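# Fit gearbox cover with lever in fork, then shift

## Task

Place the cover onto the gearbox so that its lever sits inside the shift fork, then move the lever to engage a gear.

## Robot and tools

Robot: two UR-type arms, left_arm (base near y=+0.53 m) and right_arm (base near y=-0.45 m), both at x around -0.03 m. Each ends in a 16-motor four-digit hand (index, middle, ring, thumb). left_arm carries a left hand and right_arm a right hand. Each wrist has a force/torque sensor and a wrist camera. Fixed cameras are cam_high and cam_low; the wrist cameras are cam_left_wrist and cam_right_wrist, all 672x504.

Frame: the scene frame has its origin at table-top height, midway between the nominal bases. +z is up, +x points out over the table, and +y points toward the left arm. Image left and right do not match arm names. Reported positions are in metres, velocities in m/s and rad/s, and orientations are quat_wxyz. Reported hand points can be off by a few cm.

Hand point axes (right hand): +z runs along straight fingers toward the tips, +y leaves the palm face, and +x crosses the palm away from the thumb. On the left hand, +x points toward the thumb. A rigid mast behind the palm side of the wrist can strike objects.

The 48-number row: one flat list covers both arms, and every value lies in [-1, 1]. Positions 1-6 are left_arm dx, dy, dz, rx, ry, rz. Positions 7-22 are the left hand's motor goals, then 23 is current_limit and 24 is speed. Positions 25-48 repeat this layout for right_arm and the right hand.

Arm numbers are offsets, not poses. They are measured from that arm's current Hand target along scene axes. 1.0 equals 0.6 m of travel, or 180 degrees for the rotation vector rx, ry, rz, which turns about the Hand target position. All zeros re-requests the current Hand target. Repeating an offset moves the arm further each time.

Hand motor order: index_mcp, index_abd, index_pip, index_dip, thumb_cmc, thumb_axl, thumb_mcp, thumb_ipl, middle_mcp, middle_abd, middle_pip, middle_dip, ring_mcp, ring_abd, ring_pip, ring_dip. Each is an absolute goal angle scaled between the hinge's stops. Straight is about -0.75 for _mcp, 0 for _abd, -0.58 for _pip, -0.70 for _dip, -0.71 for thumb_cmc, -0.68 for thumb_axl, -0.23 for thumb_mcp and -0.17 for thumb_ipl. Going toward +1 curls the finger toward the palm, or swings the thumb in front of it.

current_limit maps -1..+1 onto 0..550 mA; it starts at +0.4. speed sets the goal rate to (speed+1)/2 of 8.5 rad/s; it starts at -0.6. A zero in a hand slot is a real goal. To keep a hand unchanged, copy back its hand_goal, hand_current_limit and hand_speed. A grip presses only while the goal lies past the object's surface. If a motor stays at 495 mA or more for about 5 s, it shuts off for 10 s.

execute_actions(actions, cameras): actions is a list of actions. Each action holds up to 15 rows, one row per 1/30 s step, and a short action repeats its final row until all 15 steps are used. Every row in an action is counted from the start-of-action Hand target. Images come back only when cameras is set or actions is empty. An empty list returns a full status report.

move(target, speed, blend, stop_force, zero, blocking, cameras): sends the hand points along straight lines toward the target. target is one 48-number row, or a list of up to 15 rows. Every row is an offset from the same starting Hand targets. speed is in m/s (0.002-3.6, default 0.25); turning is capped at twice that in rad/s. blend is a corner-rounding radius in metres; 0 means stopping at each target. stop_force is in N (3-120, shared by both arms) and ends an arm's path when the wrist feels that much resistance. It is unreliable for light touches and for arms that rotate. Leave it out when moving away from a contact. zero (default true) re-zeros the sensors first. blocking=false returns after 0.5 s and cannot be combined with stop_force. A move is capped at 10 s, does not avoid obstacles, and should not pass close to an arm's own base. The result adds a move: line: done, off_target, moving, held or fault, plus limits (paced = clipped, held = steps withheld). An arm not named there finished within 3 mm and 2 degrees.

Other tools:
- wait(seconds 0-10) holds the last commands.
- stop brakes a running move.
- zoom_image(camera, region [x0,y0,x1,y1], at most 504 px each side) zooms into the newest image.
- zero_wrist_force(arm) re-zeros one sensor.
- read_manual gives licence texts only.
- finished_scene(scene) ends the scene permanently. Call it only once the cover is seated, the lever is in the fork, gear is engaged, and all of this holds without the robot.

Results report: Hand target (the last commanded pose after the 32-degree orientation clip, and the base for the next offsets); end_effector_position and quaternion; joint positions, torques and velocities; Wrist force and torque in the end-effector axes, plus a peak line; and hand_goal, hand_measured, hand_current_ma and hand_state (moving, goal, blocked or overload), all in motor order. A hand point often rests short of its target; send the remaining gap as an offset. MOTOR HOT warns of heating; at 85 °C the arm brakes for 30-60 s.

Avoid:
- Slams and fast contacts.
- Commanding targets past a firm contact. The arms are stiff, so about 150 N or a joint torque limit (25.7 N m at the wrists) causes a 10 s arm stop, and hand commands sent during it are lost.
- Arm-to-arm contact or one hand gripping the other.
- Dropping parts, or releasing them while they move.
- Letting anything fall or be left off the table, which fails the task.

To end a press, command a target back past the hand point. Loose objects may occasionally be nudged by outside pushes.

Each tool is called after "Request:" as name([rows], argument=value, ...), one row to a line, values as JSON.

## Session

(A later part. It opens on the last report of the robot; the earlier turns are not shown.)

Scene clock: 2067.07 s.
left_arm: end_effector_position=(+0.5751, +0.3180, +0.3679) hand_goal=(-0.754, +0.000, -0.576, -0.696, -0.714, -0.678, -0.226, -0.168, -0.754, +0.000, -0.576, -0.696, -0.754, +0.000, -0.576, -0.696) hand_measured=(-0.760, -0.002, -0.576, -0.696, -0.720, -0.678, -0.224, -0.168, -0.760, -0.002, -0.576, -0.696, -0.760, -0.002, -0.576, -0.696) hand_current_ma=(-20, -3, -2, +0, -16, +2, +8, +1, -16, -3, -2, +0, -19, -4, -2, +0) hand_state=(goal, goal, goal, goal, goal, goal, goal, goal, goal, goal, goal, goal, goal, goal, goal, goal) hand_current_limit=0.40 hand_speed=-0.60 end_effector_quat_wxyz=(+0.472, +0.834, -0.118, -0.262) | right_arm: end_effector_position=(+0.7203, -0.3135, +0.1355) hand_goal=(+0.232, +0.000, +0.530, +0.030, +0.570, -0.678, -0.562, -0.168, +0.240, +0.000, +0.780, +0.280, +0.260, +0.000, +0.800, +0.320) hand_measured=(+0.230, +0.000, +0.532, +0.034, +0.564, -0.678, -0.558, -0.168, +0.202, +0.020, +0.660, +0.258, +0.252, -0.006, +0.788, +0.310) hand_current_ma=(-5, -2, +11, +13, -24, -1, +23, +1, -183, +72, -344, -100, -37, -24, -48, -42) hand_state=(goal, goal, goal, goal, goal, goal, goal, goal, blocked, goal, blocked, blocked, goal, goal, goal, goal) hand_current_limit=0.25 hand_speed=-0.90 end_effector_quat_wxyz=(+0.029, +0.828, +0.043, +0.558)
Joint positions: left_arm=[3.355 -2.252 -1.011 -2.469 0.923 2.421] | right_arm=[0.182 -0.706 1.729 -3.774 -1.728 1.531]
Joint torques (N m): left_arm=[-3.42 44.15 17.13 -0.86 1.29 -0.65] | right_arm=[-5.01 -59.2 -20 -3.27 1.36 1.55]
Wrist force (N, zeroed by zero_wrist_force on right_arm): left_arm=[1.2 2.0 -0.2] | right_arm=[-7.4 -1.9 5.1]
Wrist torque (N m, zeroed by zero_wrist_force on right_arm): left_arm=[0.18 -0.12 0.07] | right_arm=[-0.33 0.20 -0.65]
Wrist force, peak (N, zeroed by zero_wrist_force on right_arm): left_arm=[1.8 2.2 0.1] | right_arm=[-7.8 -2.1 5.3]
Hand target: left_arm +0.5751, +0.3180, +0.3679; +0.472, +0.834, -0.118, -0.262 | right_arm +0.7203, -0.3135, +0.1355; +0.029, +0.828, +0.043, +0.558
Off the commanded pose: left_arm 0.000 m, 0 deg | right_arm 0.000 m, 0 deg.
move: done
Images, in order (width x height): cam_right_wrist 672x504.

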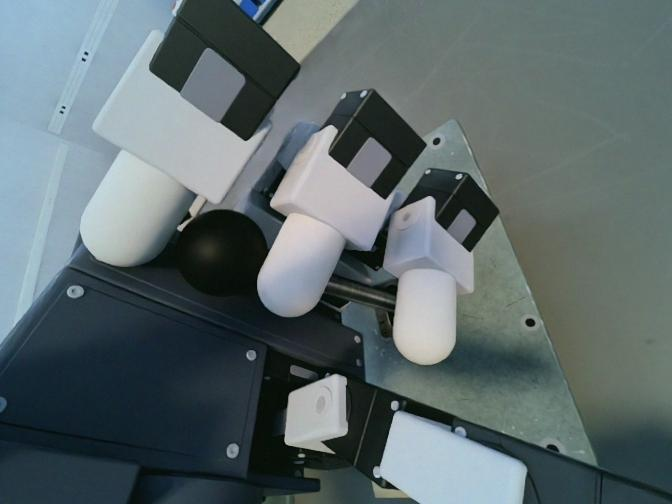

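Request:
move(target=[0,0,0,0,0,0,-0.754,0,-0.576,-0.696,-0.714,-0.678,-0.226,-0.168,-0.754,0,-0.576,-0.696,-0.754,0,-0.576,-0.696,0.4,-0.6,0.0325,0,0.064,0,-0.1222,0,0.233,0,0.53,0.03,0.571,-0.678,-0.562,-0.168,0.24,0,0.78,0.28,0.26,0,0.80,0.32,0.25,-0.9], speed=0.04, cameras=["cam_right_wrist","cam_low","cam_high"])

Request:
zoom_image(camera="cam_right_wrist", region=[100, 150, 450, 430])

Request:
zoom_image(camera="cam_low", region=[230, 120, 400, 280])

Request:
zoom_image(camera="cam_high", region=[160, 170, 410, 320])

Scene clock: 2091.37 s.
left_arm: end_effector_position=(+0.5751, +0.3180, +0.3679) hand_goal=(-0.754, +0.000, -0.576, -0.696, -0.714, -0.678, -0.226, -0.168, -0.754, +0.000, -0.576, -0.696, -0.754, +0.000, -0.576, -0.696) hand_measured=(-0.760, -0.002, -0.576, -0.696, -0.720, -0.678, -0.224, -0.168, -0.760, -0.002, -0.576, -0.696, -0.760, -0.002, -0.576, -0.696) hand_current_ma=(-20, -3, -2, +0, -16, +2, +8, +1, -16, -3, -2, +0, -19, -4, -2, +0) hand_state=(goal, goal, goal, goal, goal, goal, goal, goal, goal, goal, goal, goal, goal, goal, goal, goal) hand_current_limit=0.40 hand_speed=-0.60 end_effector_quat_wxyz=(+0.472, +0.834, -0.118, -0.262) | right_arm: end_effector_position=(+0.7397, -0.3135, +0.1739) hand_goal=(+0.232, +0.000, +0.530, +0.030, +0.570, -0.678, -0.562, -0.168, +0.240, +0.000, +0.780, +0.280, +0.260, +0.000, +0.800, +0.320) hand_measured=(+0.230, +0.000, +0.532, +0.034, +0.564, -0.678, -0.560, -0.168, +0.202, +0.018, +0.660, +0.256, +0.252, -0.006, +0.788, +0.310) hand_current_ma=(-5, -2, +11, +12, -27, +0, +10, +1, -183, +69, -344, -103, -37, -24, -48, -42) hand_state=(goal, goal, goal, goal, goal, goal, goal, goal, blocked, goal, blocked, blocked, goal, goal, goal, goal) hand_current_limit=0.25 hand_speed=-0.90 end_effector_quat_wxyz=(+0.037, +0.706, +0.036, +0.706)
Joint positions: left_arm=[3.355 -2.252 -1.011 -2.469 0.923 2.421] | right_arm=[0.183 -0.553 1.584 -4.171 -1.742 1.468]
Joint torques (N m): left_arm=[-2.93 43.68 16.39 -0.84 1.16 -0.99] | right_arm=[-5.85 -49.2 -21.89 -4.73 1.39 -3.07]
Wrist force (N, zeroed by zero_wrist_force on right_arm): left_arm=[1.4 2.1 -0.1] | right_arm=[-7.6 -2.0 2.5]
Wrist torque (N m, zeroed by zero_wrist_force on right_arm): left_arm=[0.18 -0.15 0.09] | right_arm=[-0.32 0.32 -0.70]
Wrist force, peak (N, zeroed by zero_wrist_force on right_arm): left_arm=[1.6 2.2 0.0] | right_arm=[-7.7 -1.9 5.1]
Hand target: left_arm +0.5751, +0.3180, +0.3679; +0.472, +0.834, -0.118, -0.262 | right_arm +0.7398, -0.3135, +0.1739; +0.037, +0.706, +0.036, +0.706
Off the commanded pose: left_arm 0.000 m, 0 deg | right_arm 0.000 m, 0 deg.
move: done
Images, in order (width x height): cam_high 672x504, cam_low 672x504, cam_right_wrist 672x504.

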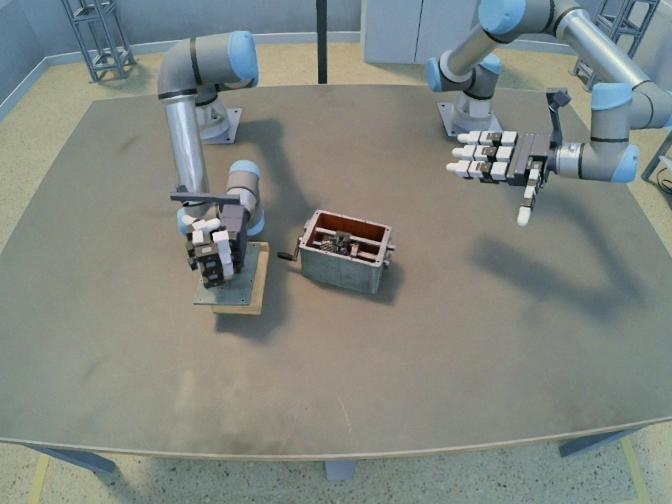

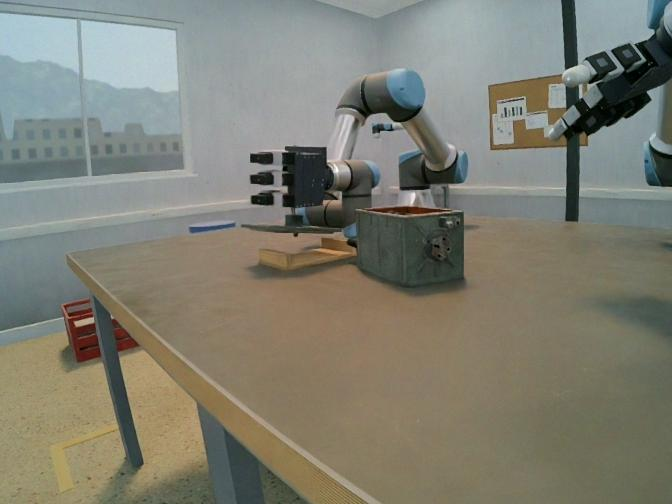

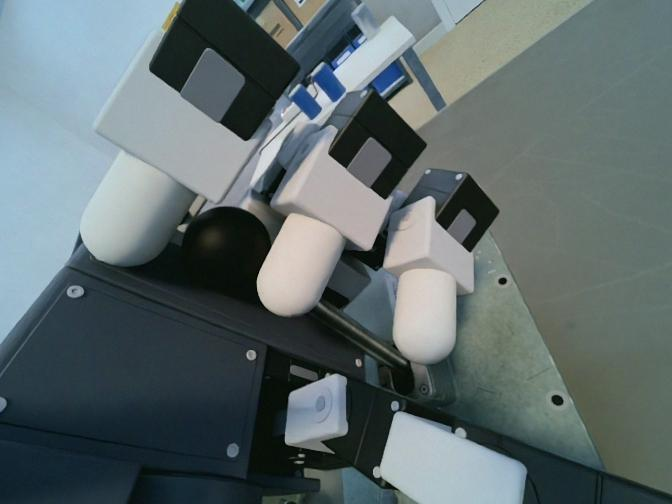

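Scaled by 1.440.

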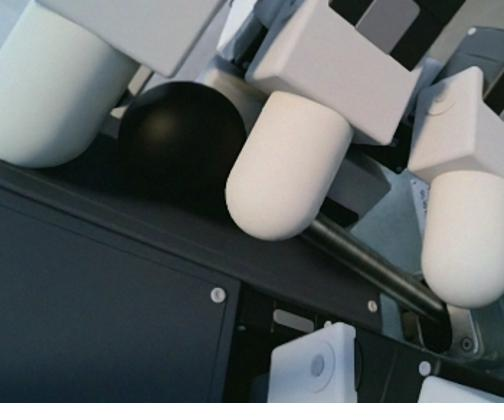

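Scaled by 2.965.

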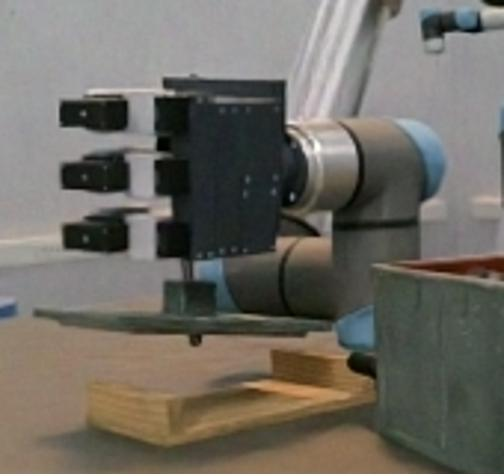

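Scaled by 2.016.

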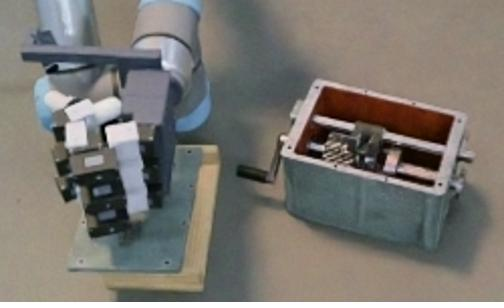

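Request:
move(target=[0,0,0,0,0,0,-0.754,0,-0.576,-0.696,-0.714,-0.678,-0.226,-0.168,-0.754,0,-0.576,-0.696,-0.754,0,-0.576,-0.696,0.4,-0.6,0,0,0,0,0,0,0.225,0,0.75,0.24,0.571,-0.678,-0.562,-0.168,0.24,0,0.78,0.28,0.26,0,0.80,0.32,0.25,-0.9], speed=0.04, cameras=["cam_right_wrist","cam_low","cam_high"])

Request:
zoom_image(camera="cam_right_wrist", region=[100, 150, 450, 430])

Request:
zoom_image(camera="cam_low", region=[230, 120, 400, 280])

Request:
zoom_image(camera="cam_high", region=[160, 170, 410, 320])

Scene clock: 2110.10 s.
left_arm: end_effector_position=(+0.5751, +0.3180, +0.3679) hand_goal=(-0.754, +0.000, -0.576, -0.696, -0.714, -0.678, -0.226, -0.168, -0.754, +0.000, -0.576, -0.696, -0.754, +0.000, -0.576, -0.696) hand_measured=(-0.760, -0.002, -0.576, -0.696, -0.720, -0.678, -0.224, -0.168, -0.760, -0.002, -0.576, -0.696, -0.760, -0.002, -0.576, -0.696) hand_current_ma=(-20, -3, -2, +0, -16, +2, +8, +1, -16, -3, -2, +0, -19, -4, -2, +0) hand_state=(goal, goal, goal, goal, goal, goal, goal, goal, goal, goal, goal, goal, goal, goal, goal, goal) hand_current_limit=0.40 hand_speed=-0.60 end_effector_quat_wxyz=(+0.472, +0.834, -0.118, -0.262) | right_arm: end_effector_position=(+0.7398, -0.3135, +0.1739) hand_goal=(+0.224, +0.000, +0.750, +0.240, +0.570, -0.678, -0.562, -0.168, +0.240, +0.000, +0.780, +0.280, +0.260, +0.000, +0.800, +0.320) hand_measured=(+0.224, +0.000, +0.730, +0.226, +0.564, -0.678, -0.560, -0.168, +0.202, +0.018, +0.660, +0.256, +0.252, -0.006, +0.788, +0.310) hand_current_ma=(-3, -2, -84, -58, -27, +0, +10, +1, -183, +69, -344, -103, -37, -24, -48, -42) hand_state=(goal, goal, goal, goal, goal, goal, goal, goal, blocked, goal, blocked, blocked, goal, goal, goal, goal) hand_current_limit=0.25 hand_speed=-0.90 end_effector_quat_wxyz=(+0.037, +0.706, +0.036, +0.706)
Joint positions: left_arm=[3.355 -2.252 -1.011 -2.469 0.923 2.421] | right_arm=[0.183 -0.553 1.584 -4.171 -1.742 1.468]
Joint torques (N m): left_arm=[-3.9 42.44 17.01 -0.93 1.18 -0.72] | right_arm=[-5.63 -48.72 -22.07 -4.42 1.4 -3.06]
Wrist force (N, zeroed by zero_wrist_force on right_arm): left_arm=[1.6 1.9 0.1] | right_arm=[-7.8 -2.1 2.2]
Wrist torque (N m, zeroed by zero_wrist_force on right_arm): left_arm=[0.14 -0.17 0.11] | right_arm=[-0.31 0.33 -0.72]
Wrist force, peak (N, zeroed by zero_wrist_force on right_arm): left_arm=[1.5 2.3 0.1] | right_arm=[-8.5 -1.9 2.0]
Hand target: left_arm +0.5751, +0.3180, +0.3679; +0.472, +0.834, -0.118, -0.262 | right_arm +0.7398, -0.3135, +0.1739; +0.037, +0.706, +0.036, +0.706
Off the commanded pose: left_arm 0.000 m, 0 deg | right_arm 0.000 m, 0 deg.
move: done
Images, in order (width x height): cam_high 672x504, cam_low 672x504, cam_right_wrist 672x504.

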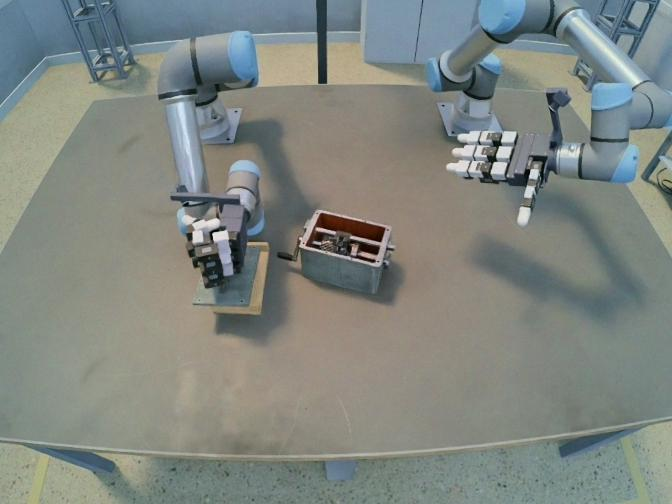

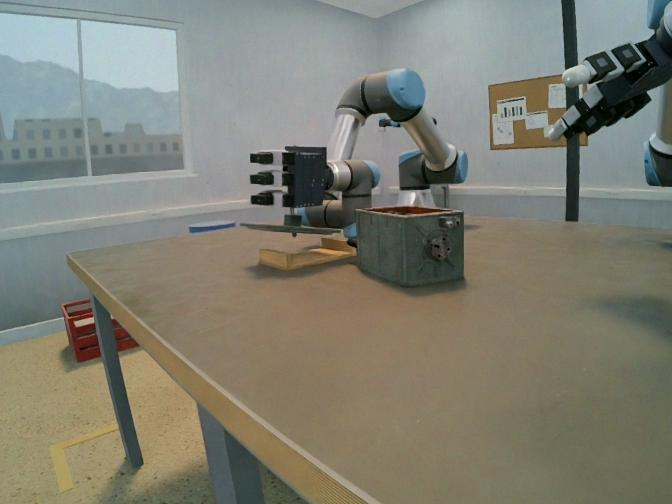

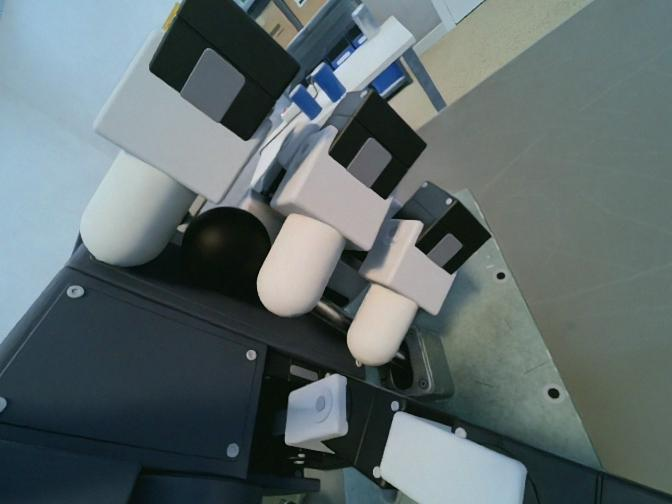

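Scaled by 1.440.

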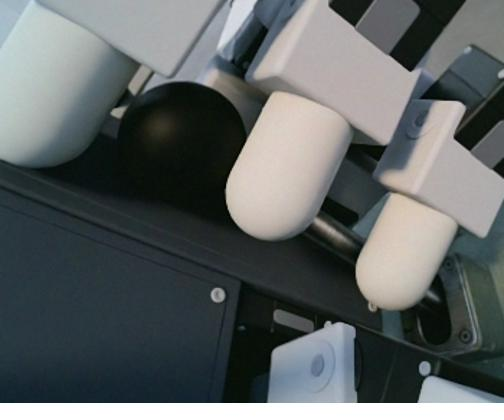

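Scaled by 2.965.

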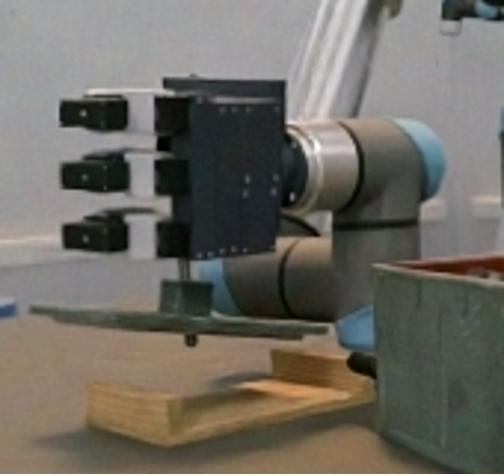

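Scaled by 2.016.

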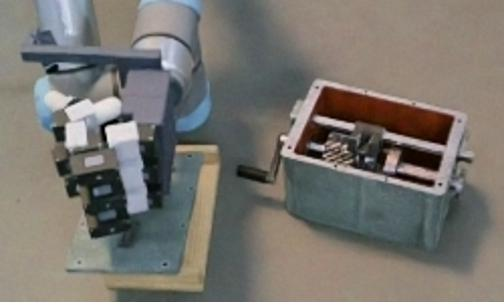

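Request:
move(target=[0,0,0,0,0,0,-0.754,0,-0.576,-0.696,-0.714,-0.678,-0.226,-0.168,-0.754,0,-0.576,-0.696,-0.754,0,-0.576,-0.696,0.4,-0.6,0,0,0.15,0,0,0,0.225,0,0.75,0.24,0.571,-0.678,-0.562,-0.168,0.24,0,0.78,0.28,0.26,0,0.80,0.32,0.25,-0.9], speed=0.06)

Request:
move(target=[0,0.08,0,0,0,0,-0.754,0,-0.576,-0.696,-0.714,-0.678,-0.226,-0.168,-0.754,0,-0.576,-0.696,-0.754,0,-0.576,-0.696,0.4,-0.6,-0.153,0.633,0,0,0,0.42,0.225,0,0.75,0.24,0.571,-0.678,-0.562,-0.168,0.24,0,0.78,0.28,0.26,0,0.80,0.32,0.25,-0.9], speed=0.09, cameras=["all"])

Request:
zoom_image(camera="cam_high", region=[230, 150, 440, 310])

Request:
zoom_image(camera="cam_low", region=[300, 120, 500, 300])

Request:
zoom_image(camera="cam_left_wrist", region=[60, 60, 340, 310])

Scene clock: 2159.80 s.
left_arm: end_effector_position=(+0.5751, +0.3180, +0.3679) hand_goal=(-0.754, +0.000, -0.576, -0.696, -0.714, -0.678, -0.226, -0.168, -0.754, +0.000, -0.576, -0.696, -0.754, +0.000, -0.576, -0.696) hand_measured=(-0.760, -0.002, -0.576, -0.696, -0.720, -0.678, -0.224, -0.168, -0.760, -0.002, -0.576, -0.696, -0.760, -0.002, -0.576, -0.696) hand_current_ma=(-20, -3, -2, +0, -16, +2, +8, +1, -16, -3, -2, +0, -19, -4, -2, +0) hand_state=(goal, goal, goal, goal, goal, goal, goal, goal, goal, goal, goal, goal, goal, goal, goal, goal) hand_current_limit=0.40 hand_speed=-0.60 end_effector_quat_wxyz=(+0.472, +0.834, -0.118, -0.262) | right_arm: end_effector_position=(+0.7398, -0.3135, +0.2638) hand_goal=(+0.224, +0.000, +0.750, +0.240, +0.570, -0.678, -0.562, -0.168, +0.240, +0.000, +0.780, +0.280, +0.260, +0.000, +0.800, +0.320) hand_measured=(+0.224, +0.000, +0.730, +0.226, +0.564, -0.678, -0.560, -0.168, +0.202, +0.018, +0.660, +0.256, +0.252, -0.006, +0.788, +0.310) hand_current_ma=(-3, -2, -84, -58, -28, +0, +10, +1, -183, +69, -344, -103, -37, -24, -48, -42) hand_state=(goal, goal, goal, goal, goal, goal, goal, goal, blocked, goal, blocked, blocked, goal, goal, goal, goal) hand_current_limit=0.25 hand_speed=-0.90 end_effector_quat_wxyz=(+0.037, +0.706, +0.036, +0.706)
Joint positions: left_arm=[3.355 -2.252 -1.011 -2.469 0.923 2.421] | right_arm=[0.183 -0.727 1.621 -4.034 -1.742 1.468]
Joint torques (N m): left_arm=[-4.43 43.28 16.62 -0.8 1.44 -1.03] | right_arm=[-1.66 -66.4 -9.61 -0.55 -0.41 -1.09]
Wrist force (N, zeroed by zero_wrist_force on right_arm): left_arm=[1.4 2.0 0.1] | right_arm=[-8.0 -2.0 1.8]
Wrist torque (N m, zeroed by zero_wrist_force on right_arm): left_arm=[0.14 -0.14 0.09] | right_arm=[-0.26 0.38 -0.74]
Wrist force, peak (N, zeroed by zero_wrist_force on right_arm): left_arm=[1.5 2.4 0.1] | right_arm=[-9.1 -2.2 2.1]
Hand target: left_arm +0.5751, +0.3180, +0.3679; +0.472, +0.834, -0.118, -0.262 | right_arm +0.7398, -0.3135, +0.2639; +0.037, +0.706, +0.036, +0.706
Off the commanded pose: left_arm 0.000 m, 0 deg | right_arm 0.000 m, 0 deg.
move: done

Scene clock: 2167.60 s.
left_arm: end_effector_position=(+0.5751, +0.3660, +0.3679) hand_goal=(-0.754, +0.000, -0.576, -0.696, -0.714, -0.678, -0.226, -0.168, -0.754, +0.000, -0.576, -0.696, -0.754, +0.000, -0.576, -0.696) hand_measured=(-0.760, -0.002, -0.576, -0.696, -0.720, -0.678, -0.224, -0.168, -0.760, -0.002, -0.576, -0.696, -0.760, -0.002, -0.576, -0.696) hand_current_ma=(-20, -3, -2, +0, -16, +2, +8, +1, -16, -3, -2, +0, -19, -4, -2, +0) hand_state=(goal, goal, goal, goal, goal, goal, goal, goal, goal, goal, goal, goal, goal, goal, goal, goal) hand_current_limit=0.40 hand_speed=-0.60 end_effector_quat_wxyz=(+0.472, +0.834, -0.118, -0.262) | right_arm: end_effector_position=(+0.6480, +0.0663, +0.2639) hand_goal=(+0.224, +0.000, +0.750, +0.240, +0.570, -0.678, -0.562, -0.168, +0.240, +0.000, +0.780, +0.280, +0.260, +0.000, +0.800, +0.320) hand_measured=(+0.222, +0.000, +0.732, +0.228, +0.564, -0.678, -0.560, -0.168, +0.202, +0.018, +0.660, +0.256, +0.252, -0.006, +0.788, +0.310) hand_current_ma=(-4, -2, -81, -55, -28, +0, +10, +1, -183, +69, -344, -103, -37, -24, -48, -42) hand_state=(goal, goal, goal, goal, goal, goal, goal, goal, blocked, goal, blocked, blocked, goal, goal, goal, goal) hand_current_limit=0.25 hand_speed=-0.90 end_effector_quat_wxyz=(-0.404, +0.536, +0.461, +0.580)
Joint positions: left_arm=[3.421 -2.263 -0.988 -2.505 0.98 2.462] | right_arm=[0.338 -0.666 1.482 -3.956 -0.577 1.466]
Joint torques (N m): left_arm=[9.73 41.35 25.77 -2.04 1.84 2.53] | right_arm=[7.17 -48.74 -26.42 0.43 2.15 -3.11]
Wrist force (N, zeroed by zero_wrist_force on right_arm): left_arm=[1.1 1.9 0.0] | right_arm=[-8.2 -2.0 2.1]
Wrist torque (N m, zeroed by zero_wrist_force on right_arm): left_arm=[0.13 -0.10 0.04] | right_arm=[-0.29 0.40 -0.74]
Wrist force, peak (N, zeroed by zero_wrist_force on right_arm): left_arm=[1.5 2.3 0.2] | right_arm=[-8.5 -2.0 2.7]
Hand target: left_arm +0.5751, +0.3660, +0.3679; +0.472, +0.834, -0.118, -0.262 | right_arm +0.6480, +0.0663, +0.2639; -0.404, +0.536, +0.462, +0.580
Off the commanded pose: left_arm 0.000 m, 0 deg | right_arm 0.000 m, 0 deg.
move: done

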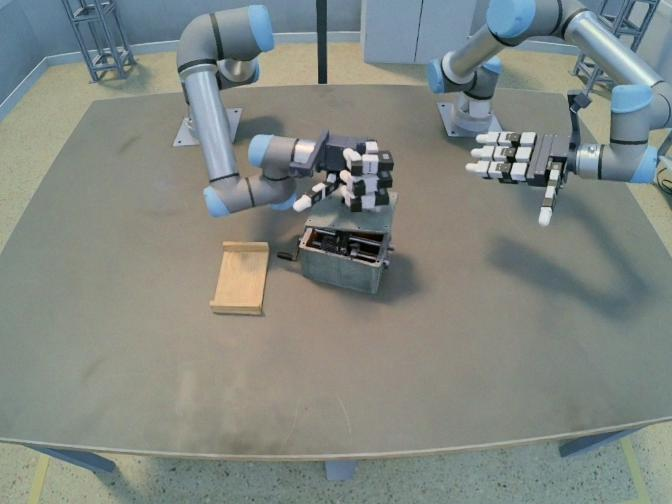

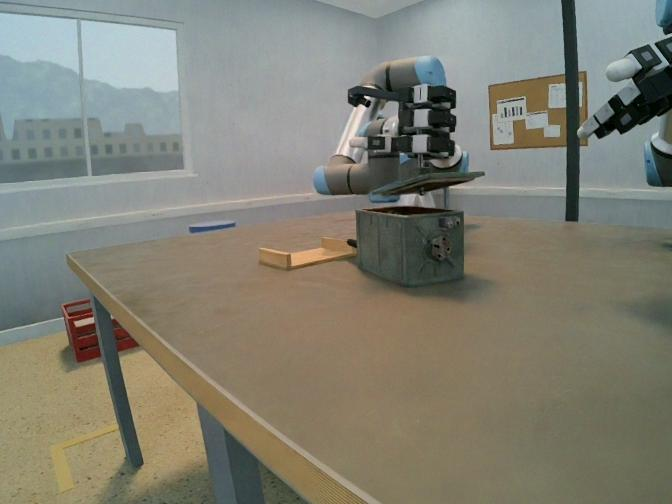

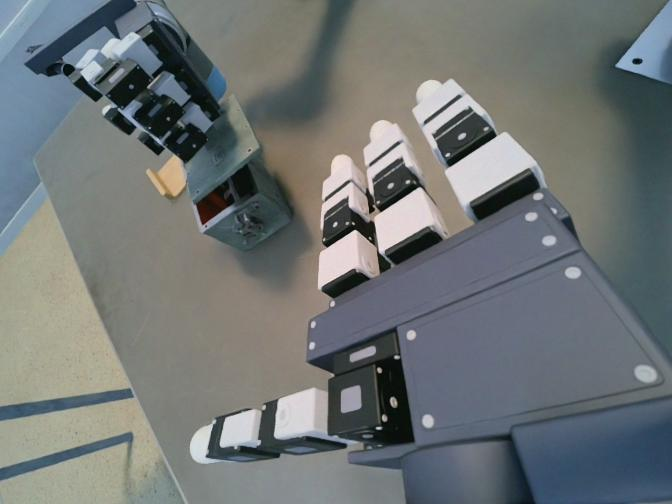

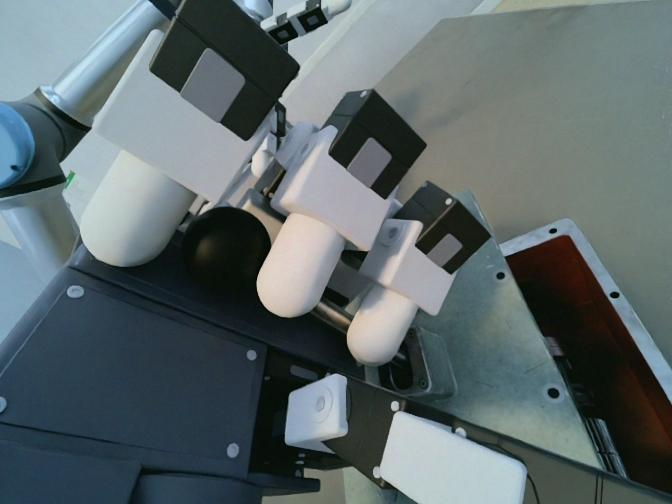

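Scaled by 2.400.

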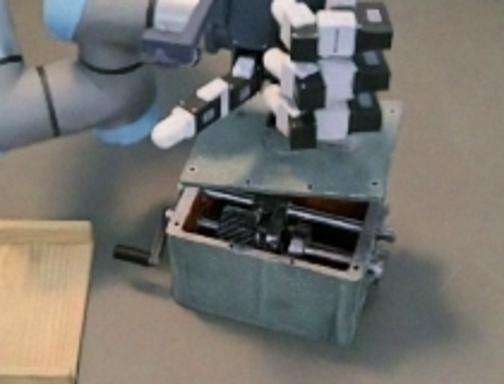

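Scaled by 2.520.

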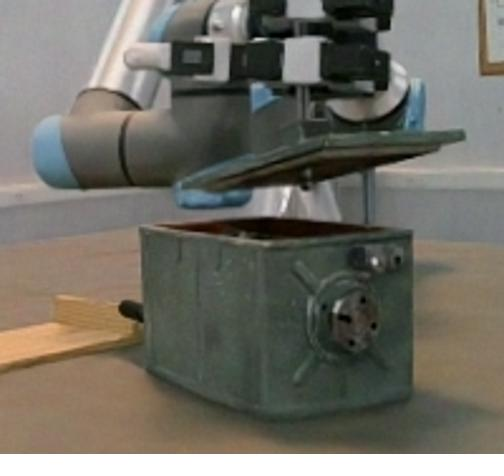

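Scaled by 1.800.

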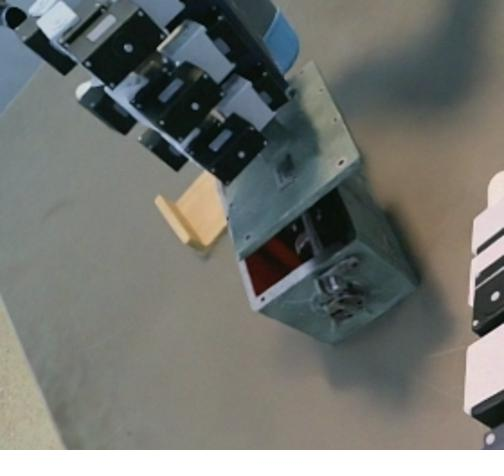

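Request:
move(target=[0,0,0,0,0,0,-0.754,0,-0.576,-0.696,-0.714,-0.678,-0.226,-0.168,-0.754,0,-0.576,-0.696,-0.754,0,-0.576,-0.696,0.4,-0.6,0.045,0.04,-0.0267,-0.0801,0.023,0,0.225,0,0.75,0.24,0.571,-0.678,-0.562,-0.168,0.24,0,0.78,0.28,0.26,0,0.80,0.32,0.25,-0.9], speed=0.05, cameras=["all"])

Request:
zoom_image(camera="cam_high", region=[230, 150, 440, 310])

Request:
zoom_image(camera="cam_low", region=[300, 120, 500, 300])

Request:
zoom_image(camera="cam_left_wrist", region=[60, 60, 340, 310])

Scene clock: 2228.53 s.
left_arm: end_effector_position=(+0.5751, +0.3660, +0.3679) hand_goal=(-0.754, +0.000, -0.576, -0.696, -0.714, -0.678, -0.226, -0.168, -0.754, +0.000, -0.576, -0.696, -0.754, +0.000, -0.576, -0.696) hand_measured=(-0.760, -0.002, -0.576, -0.696, -0.720, -0.678, -0.224, -0.168, -0.760, -0.002, -0.576, -0.696, -0.760, -0.002, -0.576, -0.696) hand_current_ma=(-20, -3, -2, +0, -16, +2, +8, +1, -16, -3, -2, +0, -19, -4, -2, +0) hand_state=(goal, goal, goal, goal, goal, goal, goal, goal, goal, goal, goal, goal, goal, goal, goal, goal) hand_current_limit=0.40 hand_speed=-0.60 end_effector_quat_wxyz=(+0.472, +0.834, -0.118, -0.262) | right_arm: end_effector_position=(+0.6749, +0.0903, +0.2479) hand_goal=(+0.224, +0.000, +0.750, +0.240, +0.570, -0.678, -0.562, -0.168, +0.240, +0.000, +0.780, +0.280, +0.260, +0.000, +0.800, +0.320) hand_measured=(+0.222, +0.000, +0.748, +0.238, +0.564, -0.678, -0.560, -0.168, +0.202, +0.018, +0.660, +0.256, +0.252, -0.006, +0.788, +0.310) hand_current_ma=(-4, -2, -12, -12, -28, +0, +9, +1, -183, +69, -344, -103, -37, -24, -48, -42) hand_state=(goal, goal, goal, goal, goal, goal, goal, goal, blocked, goal, blocked, blocked, goal, goal, goal, goal) hand_current_limit=0.25 hand_speed=-0.90 end_effector_quat_wxyz=(-0.350, +0.603, +0.516, +0.498)
Joint positions: left_arm=[3.421 -2.263 -0.988 -2.505 0.98 2.462] | right_arm=[0.374 -0.748 1.47 -3.427 -0.66 1.121]
Joint torques (N m): left_arm=[8.2 40.9 26.15 -1.93 1.65 2.31] | right_arm=[7.73 -68.74 -28.14 -1.01 -0.9 -3.06]
Wrist force (N, zeroed by zero_wrist_force on right_arm): left_arm=[1.5 2.1 0.1] | right_arm=[-7.7 -1.9 4.2]
Wrist torque (N m, zeroed by zero_wrist_force on right_arm): left_arm=[0.15 -0.15 0.07] | right_arm=[-0.33 0.29 -0.68]
Wrist force, peak (N, zeroed by zero_wrist_force on right_arm): left_arm=[1.7 2.0 0.1] | right_arm=[-8.0 -2.2 4.3]
Hand target: left_arm +0.5751, +0.3660, +0.3679; +0.472, +0.834, -0.118, -0.262 | right_arm +0.6750, +0.0903, +0.2479; -0.349, +0.603, +0.516, +0.498
Off the commanded pose: left_arm 0.000 m, 0 deg | right_arm 0.000 m, 0 deg.
move: done

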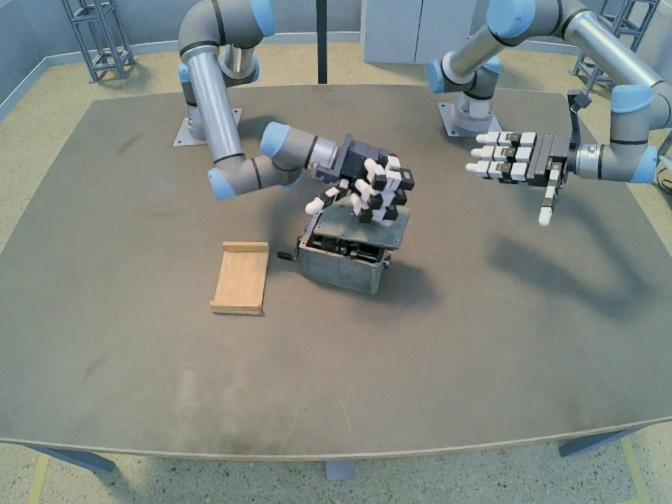

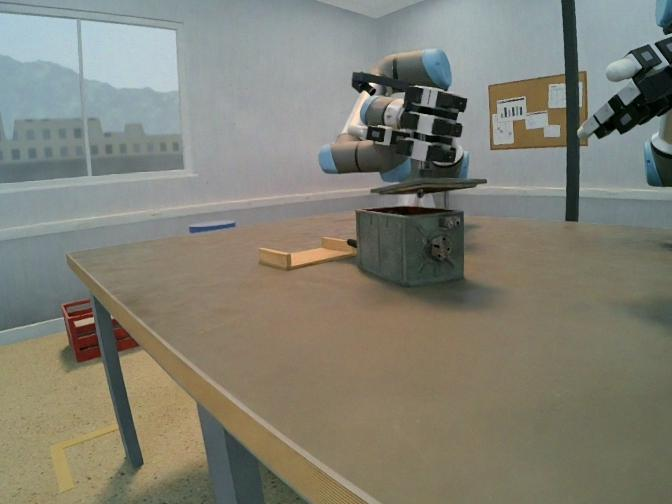

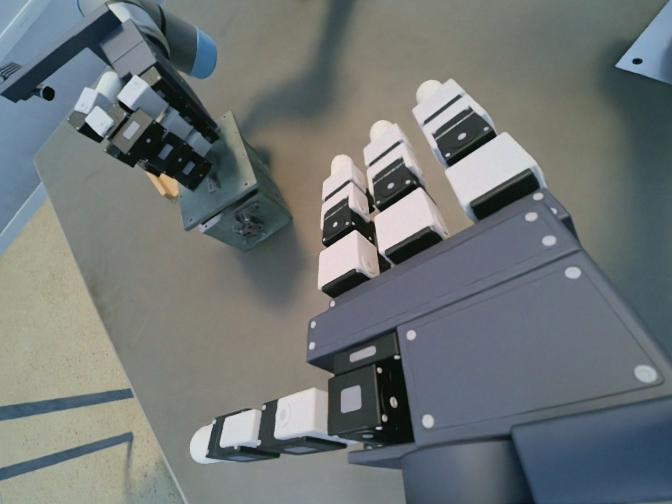

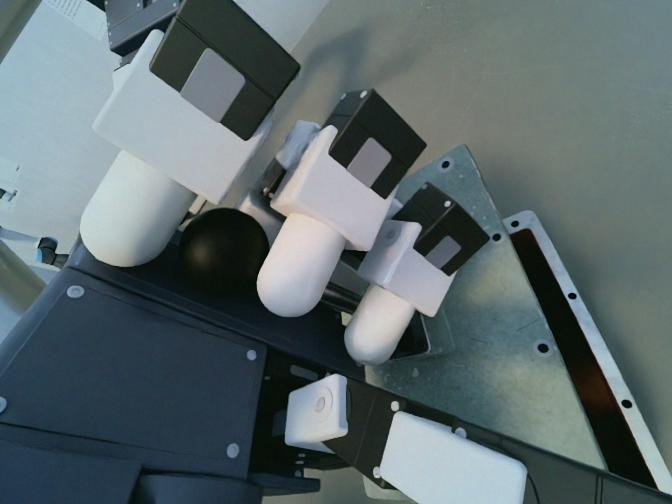

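Scaled by 2.400.

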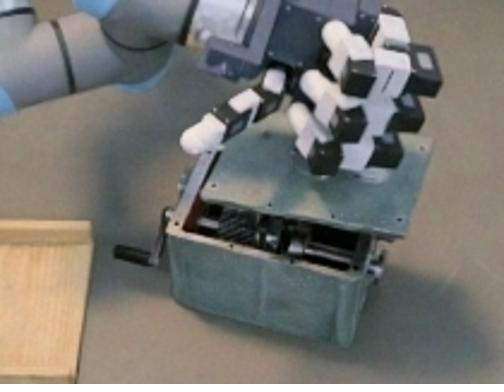

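Scaled by 2.520.

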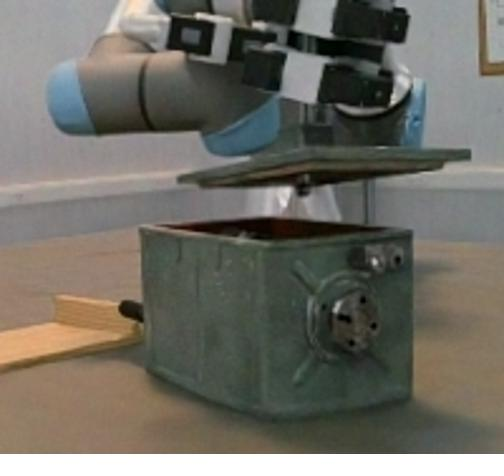

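Scaled by 1.800.

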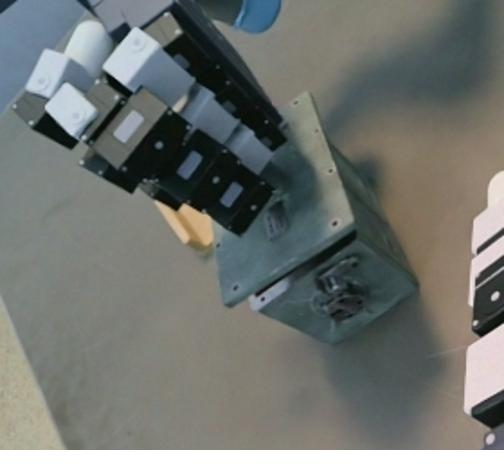

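Request:
move(target=[0,0,0,0,0,0,-0.754,0,-0.576,-0.696,-0.714,-0.678,-0.226,-0.168,-0.754,0,-0.576,-0.696,-0.754,0,-0.576,-0.696,0.4,-0.6,-0.026,-0.045,0.007,-0.0077,-0.0267,0,0.225,0,0.75,0.24,0.571,-0.678,-0.562,-0.168,0.24,0,0.78,0.28,0.26,0,0.80,0.32,0.25,-0.9], speed=0.04, cameras=["all"])

Request:
zoom_image(camera="cam_high", region=[230, 150, 440, 310])

Request:
zoom_image(camera="cam_low", region=[300, 120, 500, 300])

Request:
zoom_image(camera="cam_left_wrist", region=[60, 60, 340, 310])

Scene clock: 2277.83 s.
left_arm: end_effector_position=(+0.5751, +0.3660, +0.3679) hand_goal=(-0.754, +0.000, -0.576, -0.696, -0.714, -0.678, -0.226, -0.168, -0.754, +0.000, -0.576, -0.696, -0.754, +0.000, -0.576, -0.696) hand_measured=(-0.760, -0.002, -0.576, -0.696, -0.720, -0.678, -0.224, -0.168, -0.760, -0.002, -0.576, -0.696, -0.760, -0.002, -0.576, -0.696) hand_current_ma=(-20, -3, -2, +0, -16, +2, +8, +1, -16, -3, -2, +0, -19, -4, -2, +0) hand_state=(goal, goal, goal, goal, goal, goal, goal, goal, goal, goal, goal, goal, goal, goal, goal, goal) hand_current_limit=0.40 hand_speed=-0.60 end_effector_quat_wxyz=(+0.472, +0.834, -0.118, -0.262) | right_arm: end_effector_position=(+0.6594, +0.0634, +0.2521) hand_goal=(+0.224, +0.000, +0.750, +0.240, +0.570, -0.678, -0.562, -0.168, +0.240, +0.000, +0.780, +0.280, +0.260, +0.000, +0.800, +0.320) hand_measured=(+0.222, +0.000, +0.748, +0.238, +0.564, -0.678, -0.560, -0.168, +0.202, +0.022, +0.662, +0.256, +0.252, -0.006, +0.788, +0.310) hand_current_ma=(-4, -2, -11, -11, -28, +0, +9, +1, -183, +87, -344, -103, -37, -24, -48, -42) hand_state=(goal, goal, goal, goal, goal, goal, goal, goal, blocked, blocked, blocked, blocked, goal, goal, goal, goal) hand_current_limit=0.25 hand_speed=-0.90 end_effector_quat_wxyz=(-0.320, +0.586, +0.536, +0.517)
Joint positions: left_arm=[3.421 -2.263 -0.988 -2.505 0.98 2.462] | right_arm=[0.348 -0.799 1.586 -3.487 -0.658 1.027]
Joint torques (N m): left_arm=[9.33 41.17 24.78 -1.74 1.63 1.92] | right_arm=[-6.21 -66.36 -13.69 -5.03 3.03 -3.07]
Wrist force (N, zeroed by zero_wrist_force on right_arm): left_arm=[1.2 2.0 0.1] | right_arm=[-7.4 -2.5 4.0]
Wrist torque (N m, zeroed by zero_wrist_force on right_arm): left_arm=[0.14 -0.12 0.05] | right_arm=[-0.35 0.27 -0.64]
Wrist force, peak (N, zeroed by zero_wrist_force on right_arm): left_arm=[1.6 2.2 0.1] | right_arm=[-8.3 -1.8 4.1]
Hand target: left_arm +0.5751, +0.3660, +0.3679; +0.472, +0.834, -0.118, -0.262 | right_arm +0.6594, +0.0633, +0.2521; -0.320, +0.586, +0.536, +0.517
Off the commanded pose: left_arm 0.000 m, 0 deg | right_arm 0.000 m, 0 deg.
move: done

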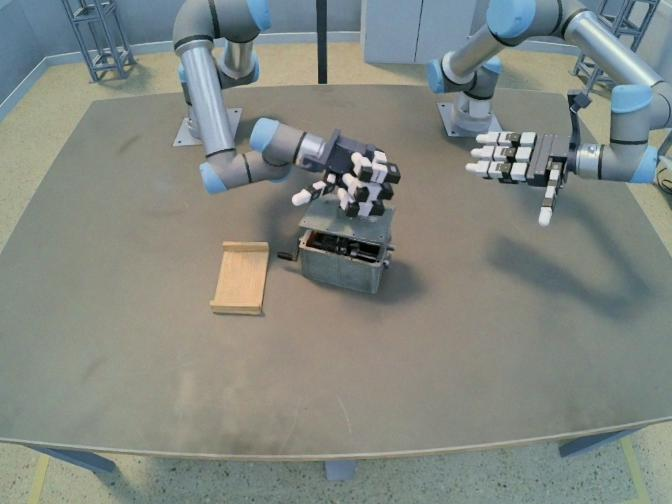

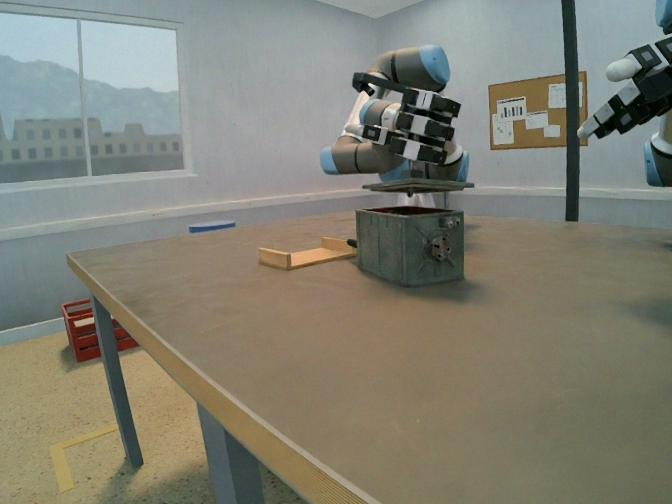

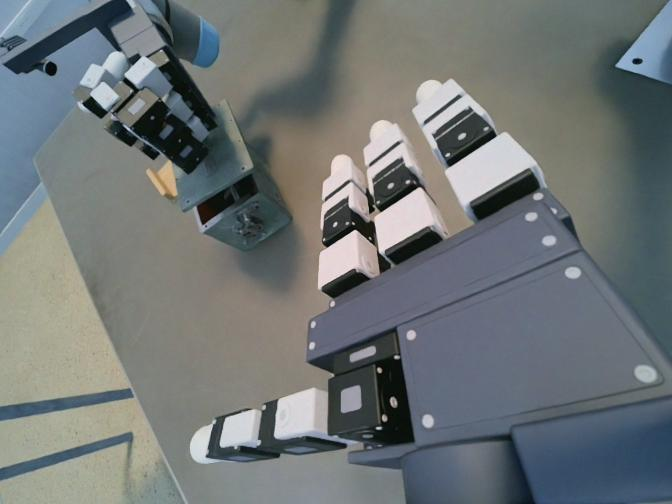

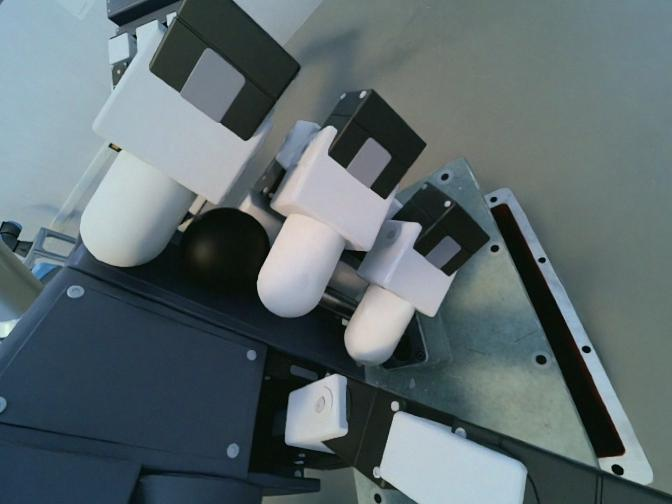

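Scaled by 2.400.

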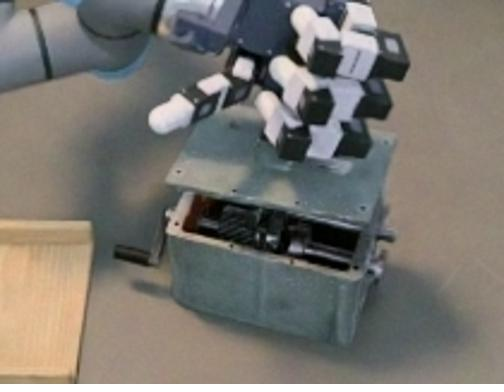

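Scaled by 2.520.

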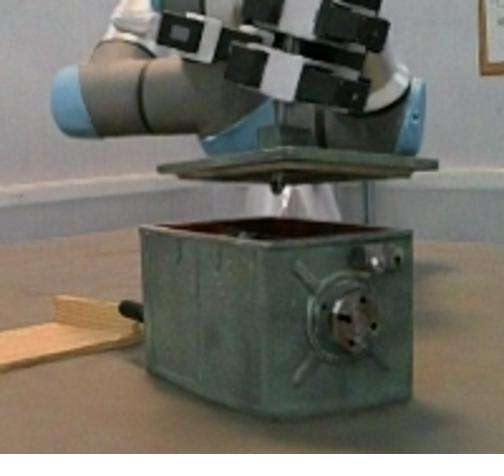

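Scaled by 1.800.

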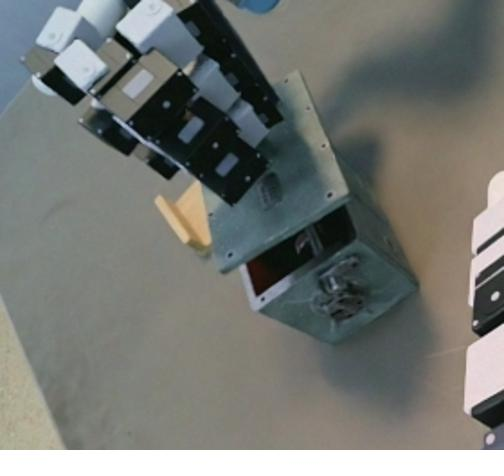

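Request:
zoom_image(camera="cam_right_wrist", region=[310, 240, 470, 390])

Request:
zoom_image(camera="cam_low", region=[355, 140, 485, 230])

Scaled by 3.150.

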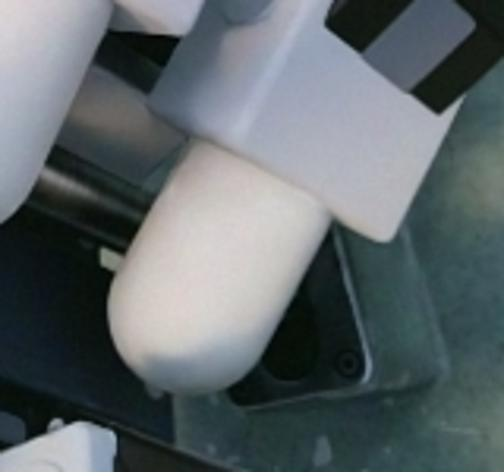

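Scaled by 3.877.

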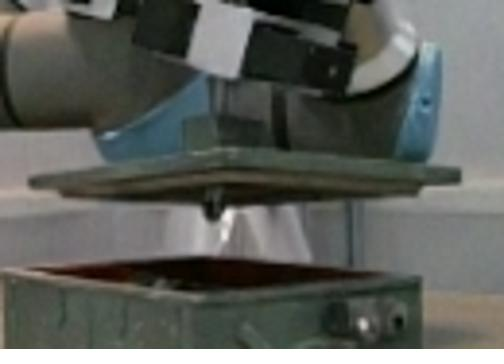

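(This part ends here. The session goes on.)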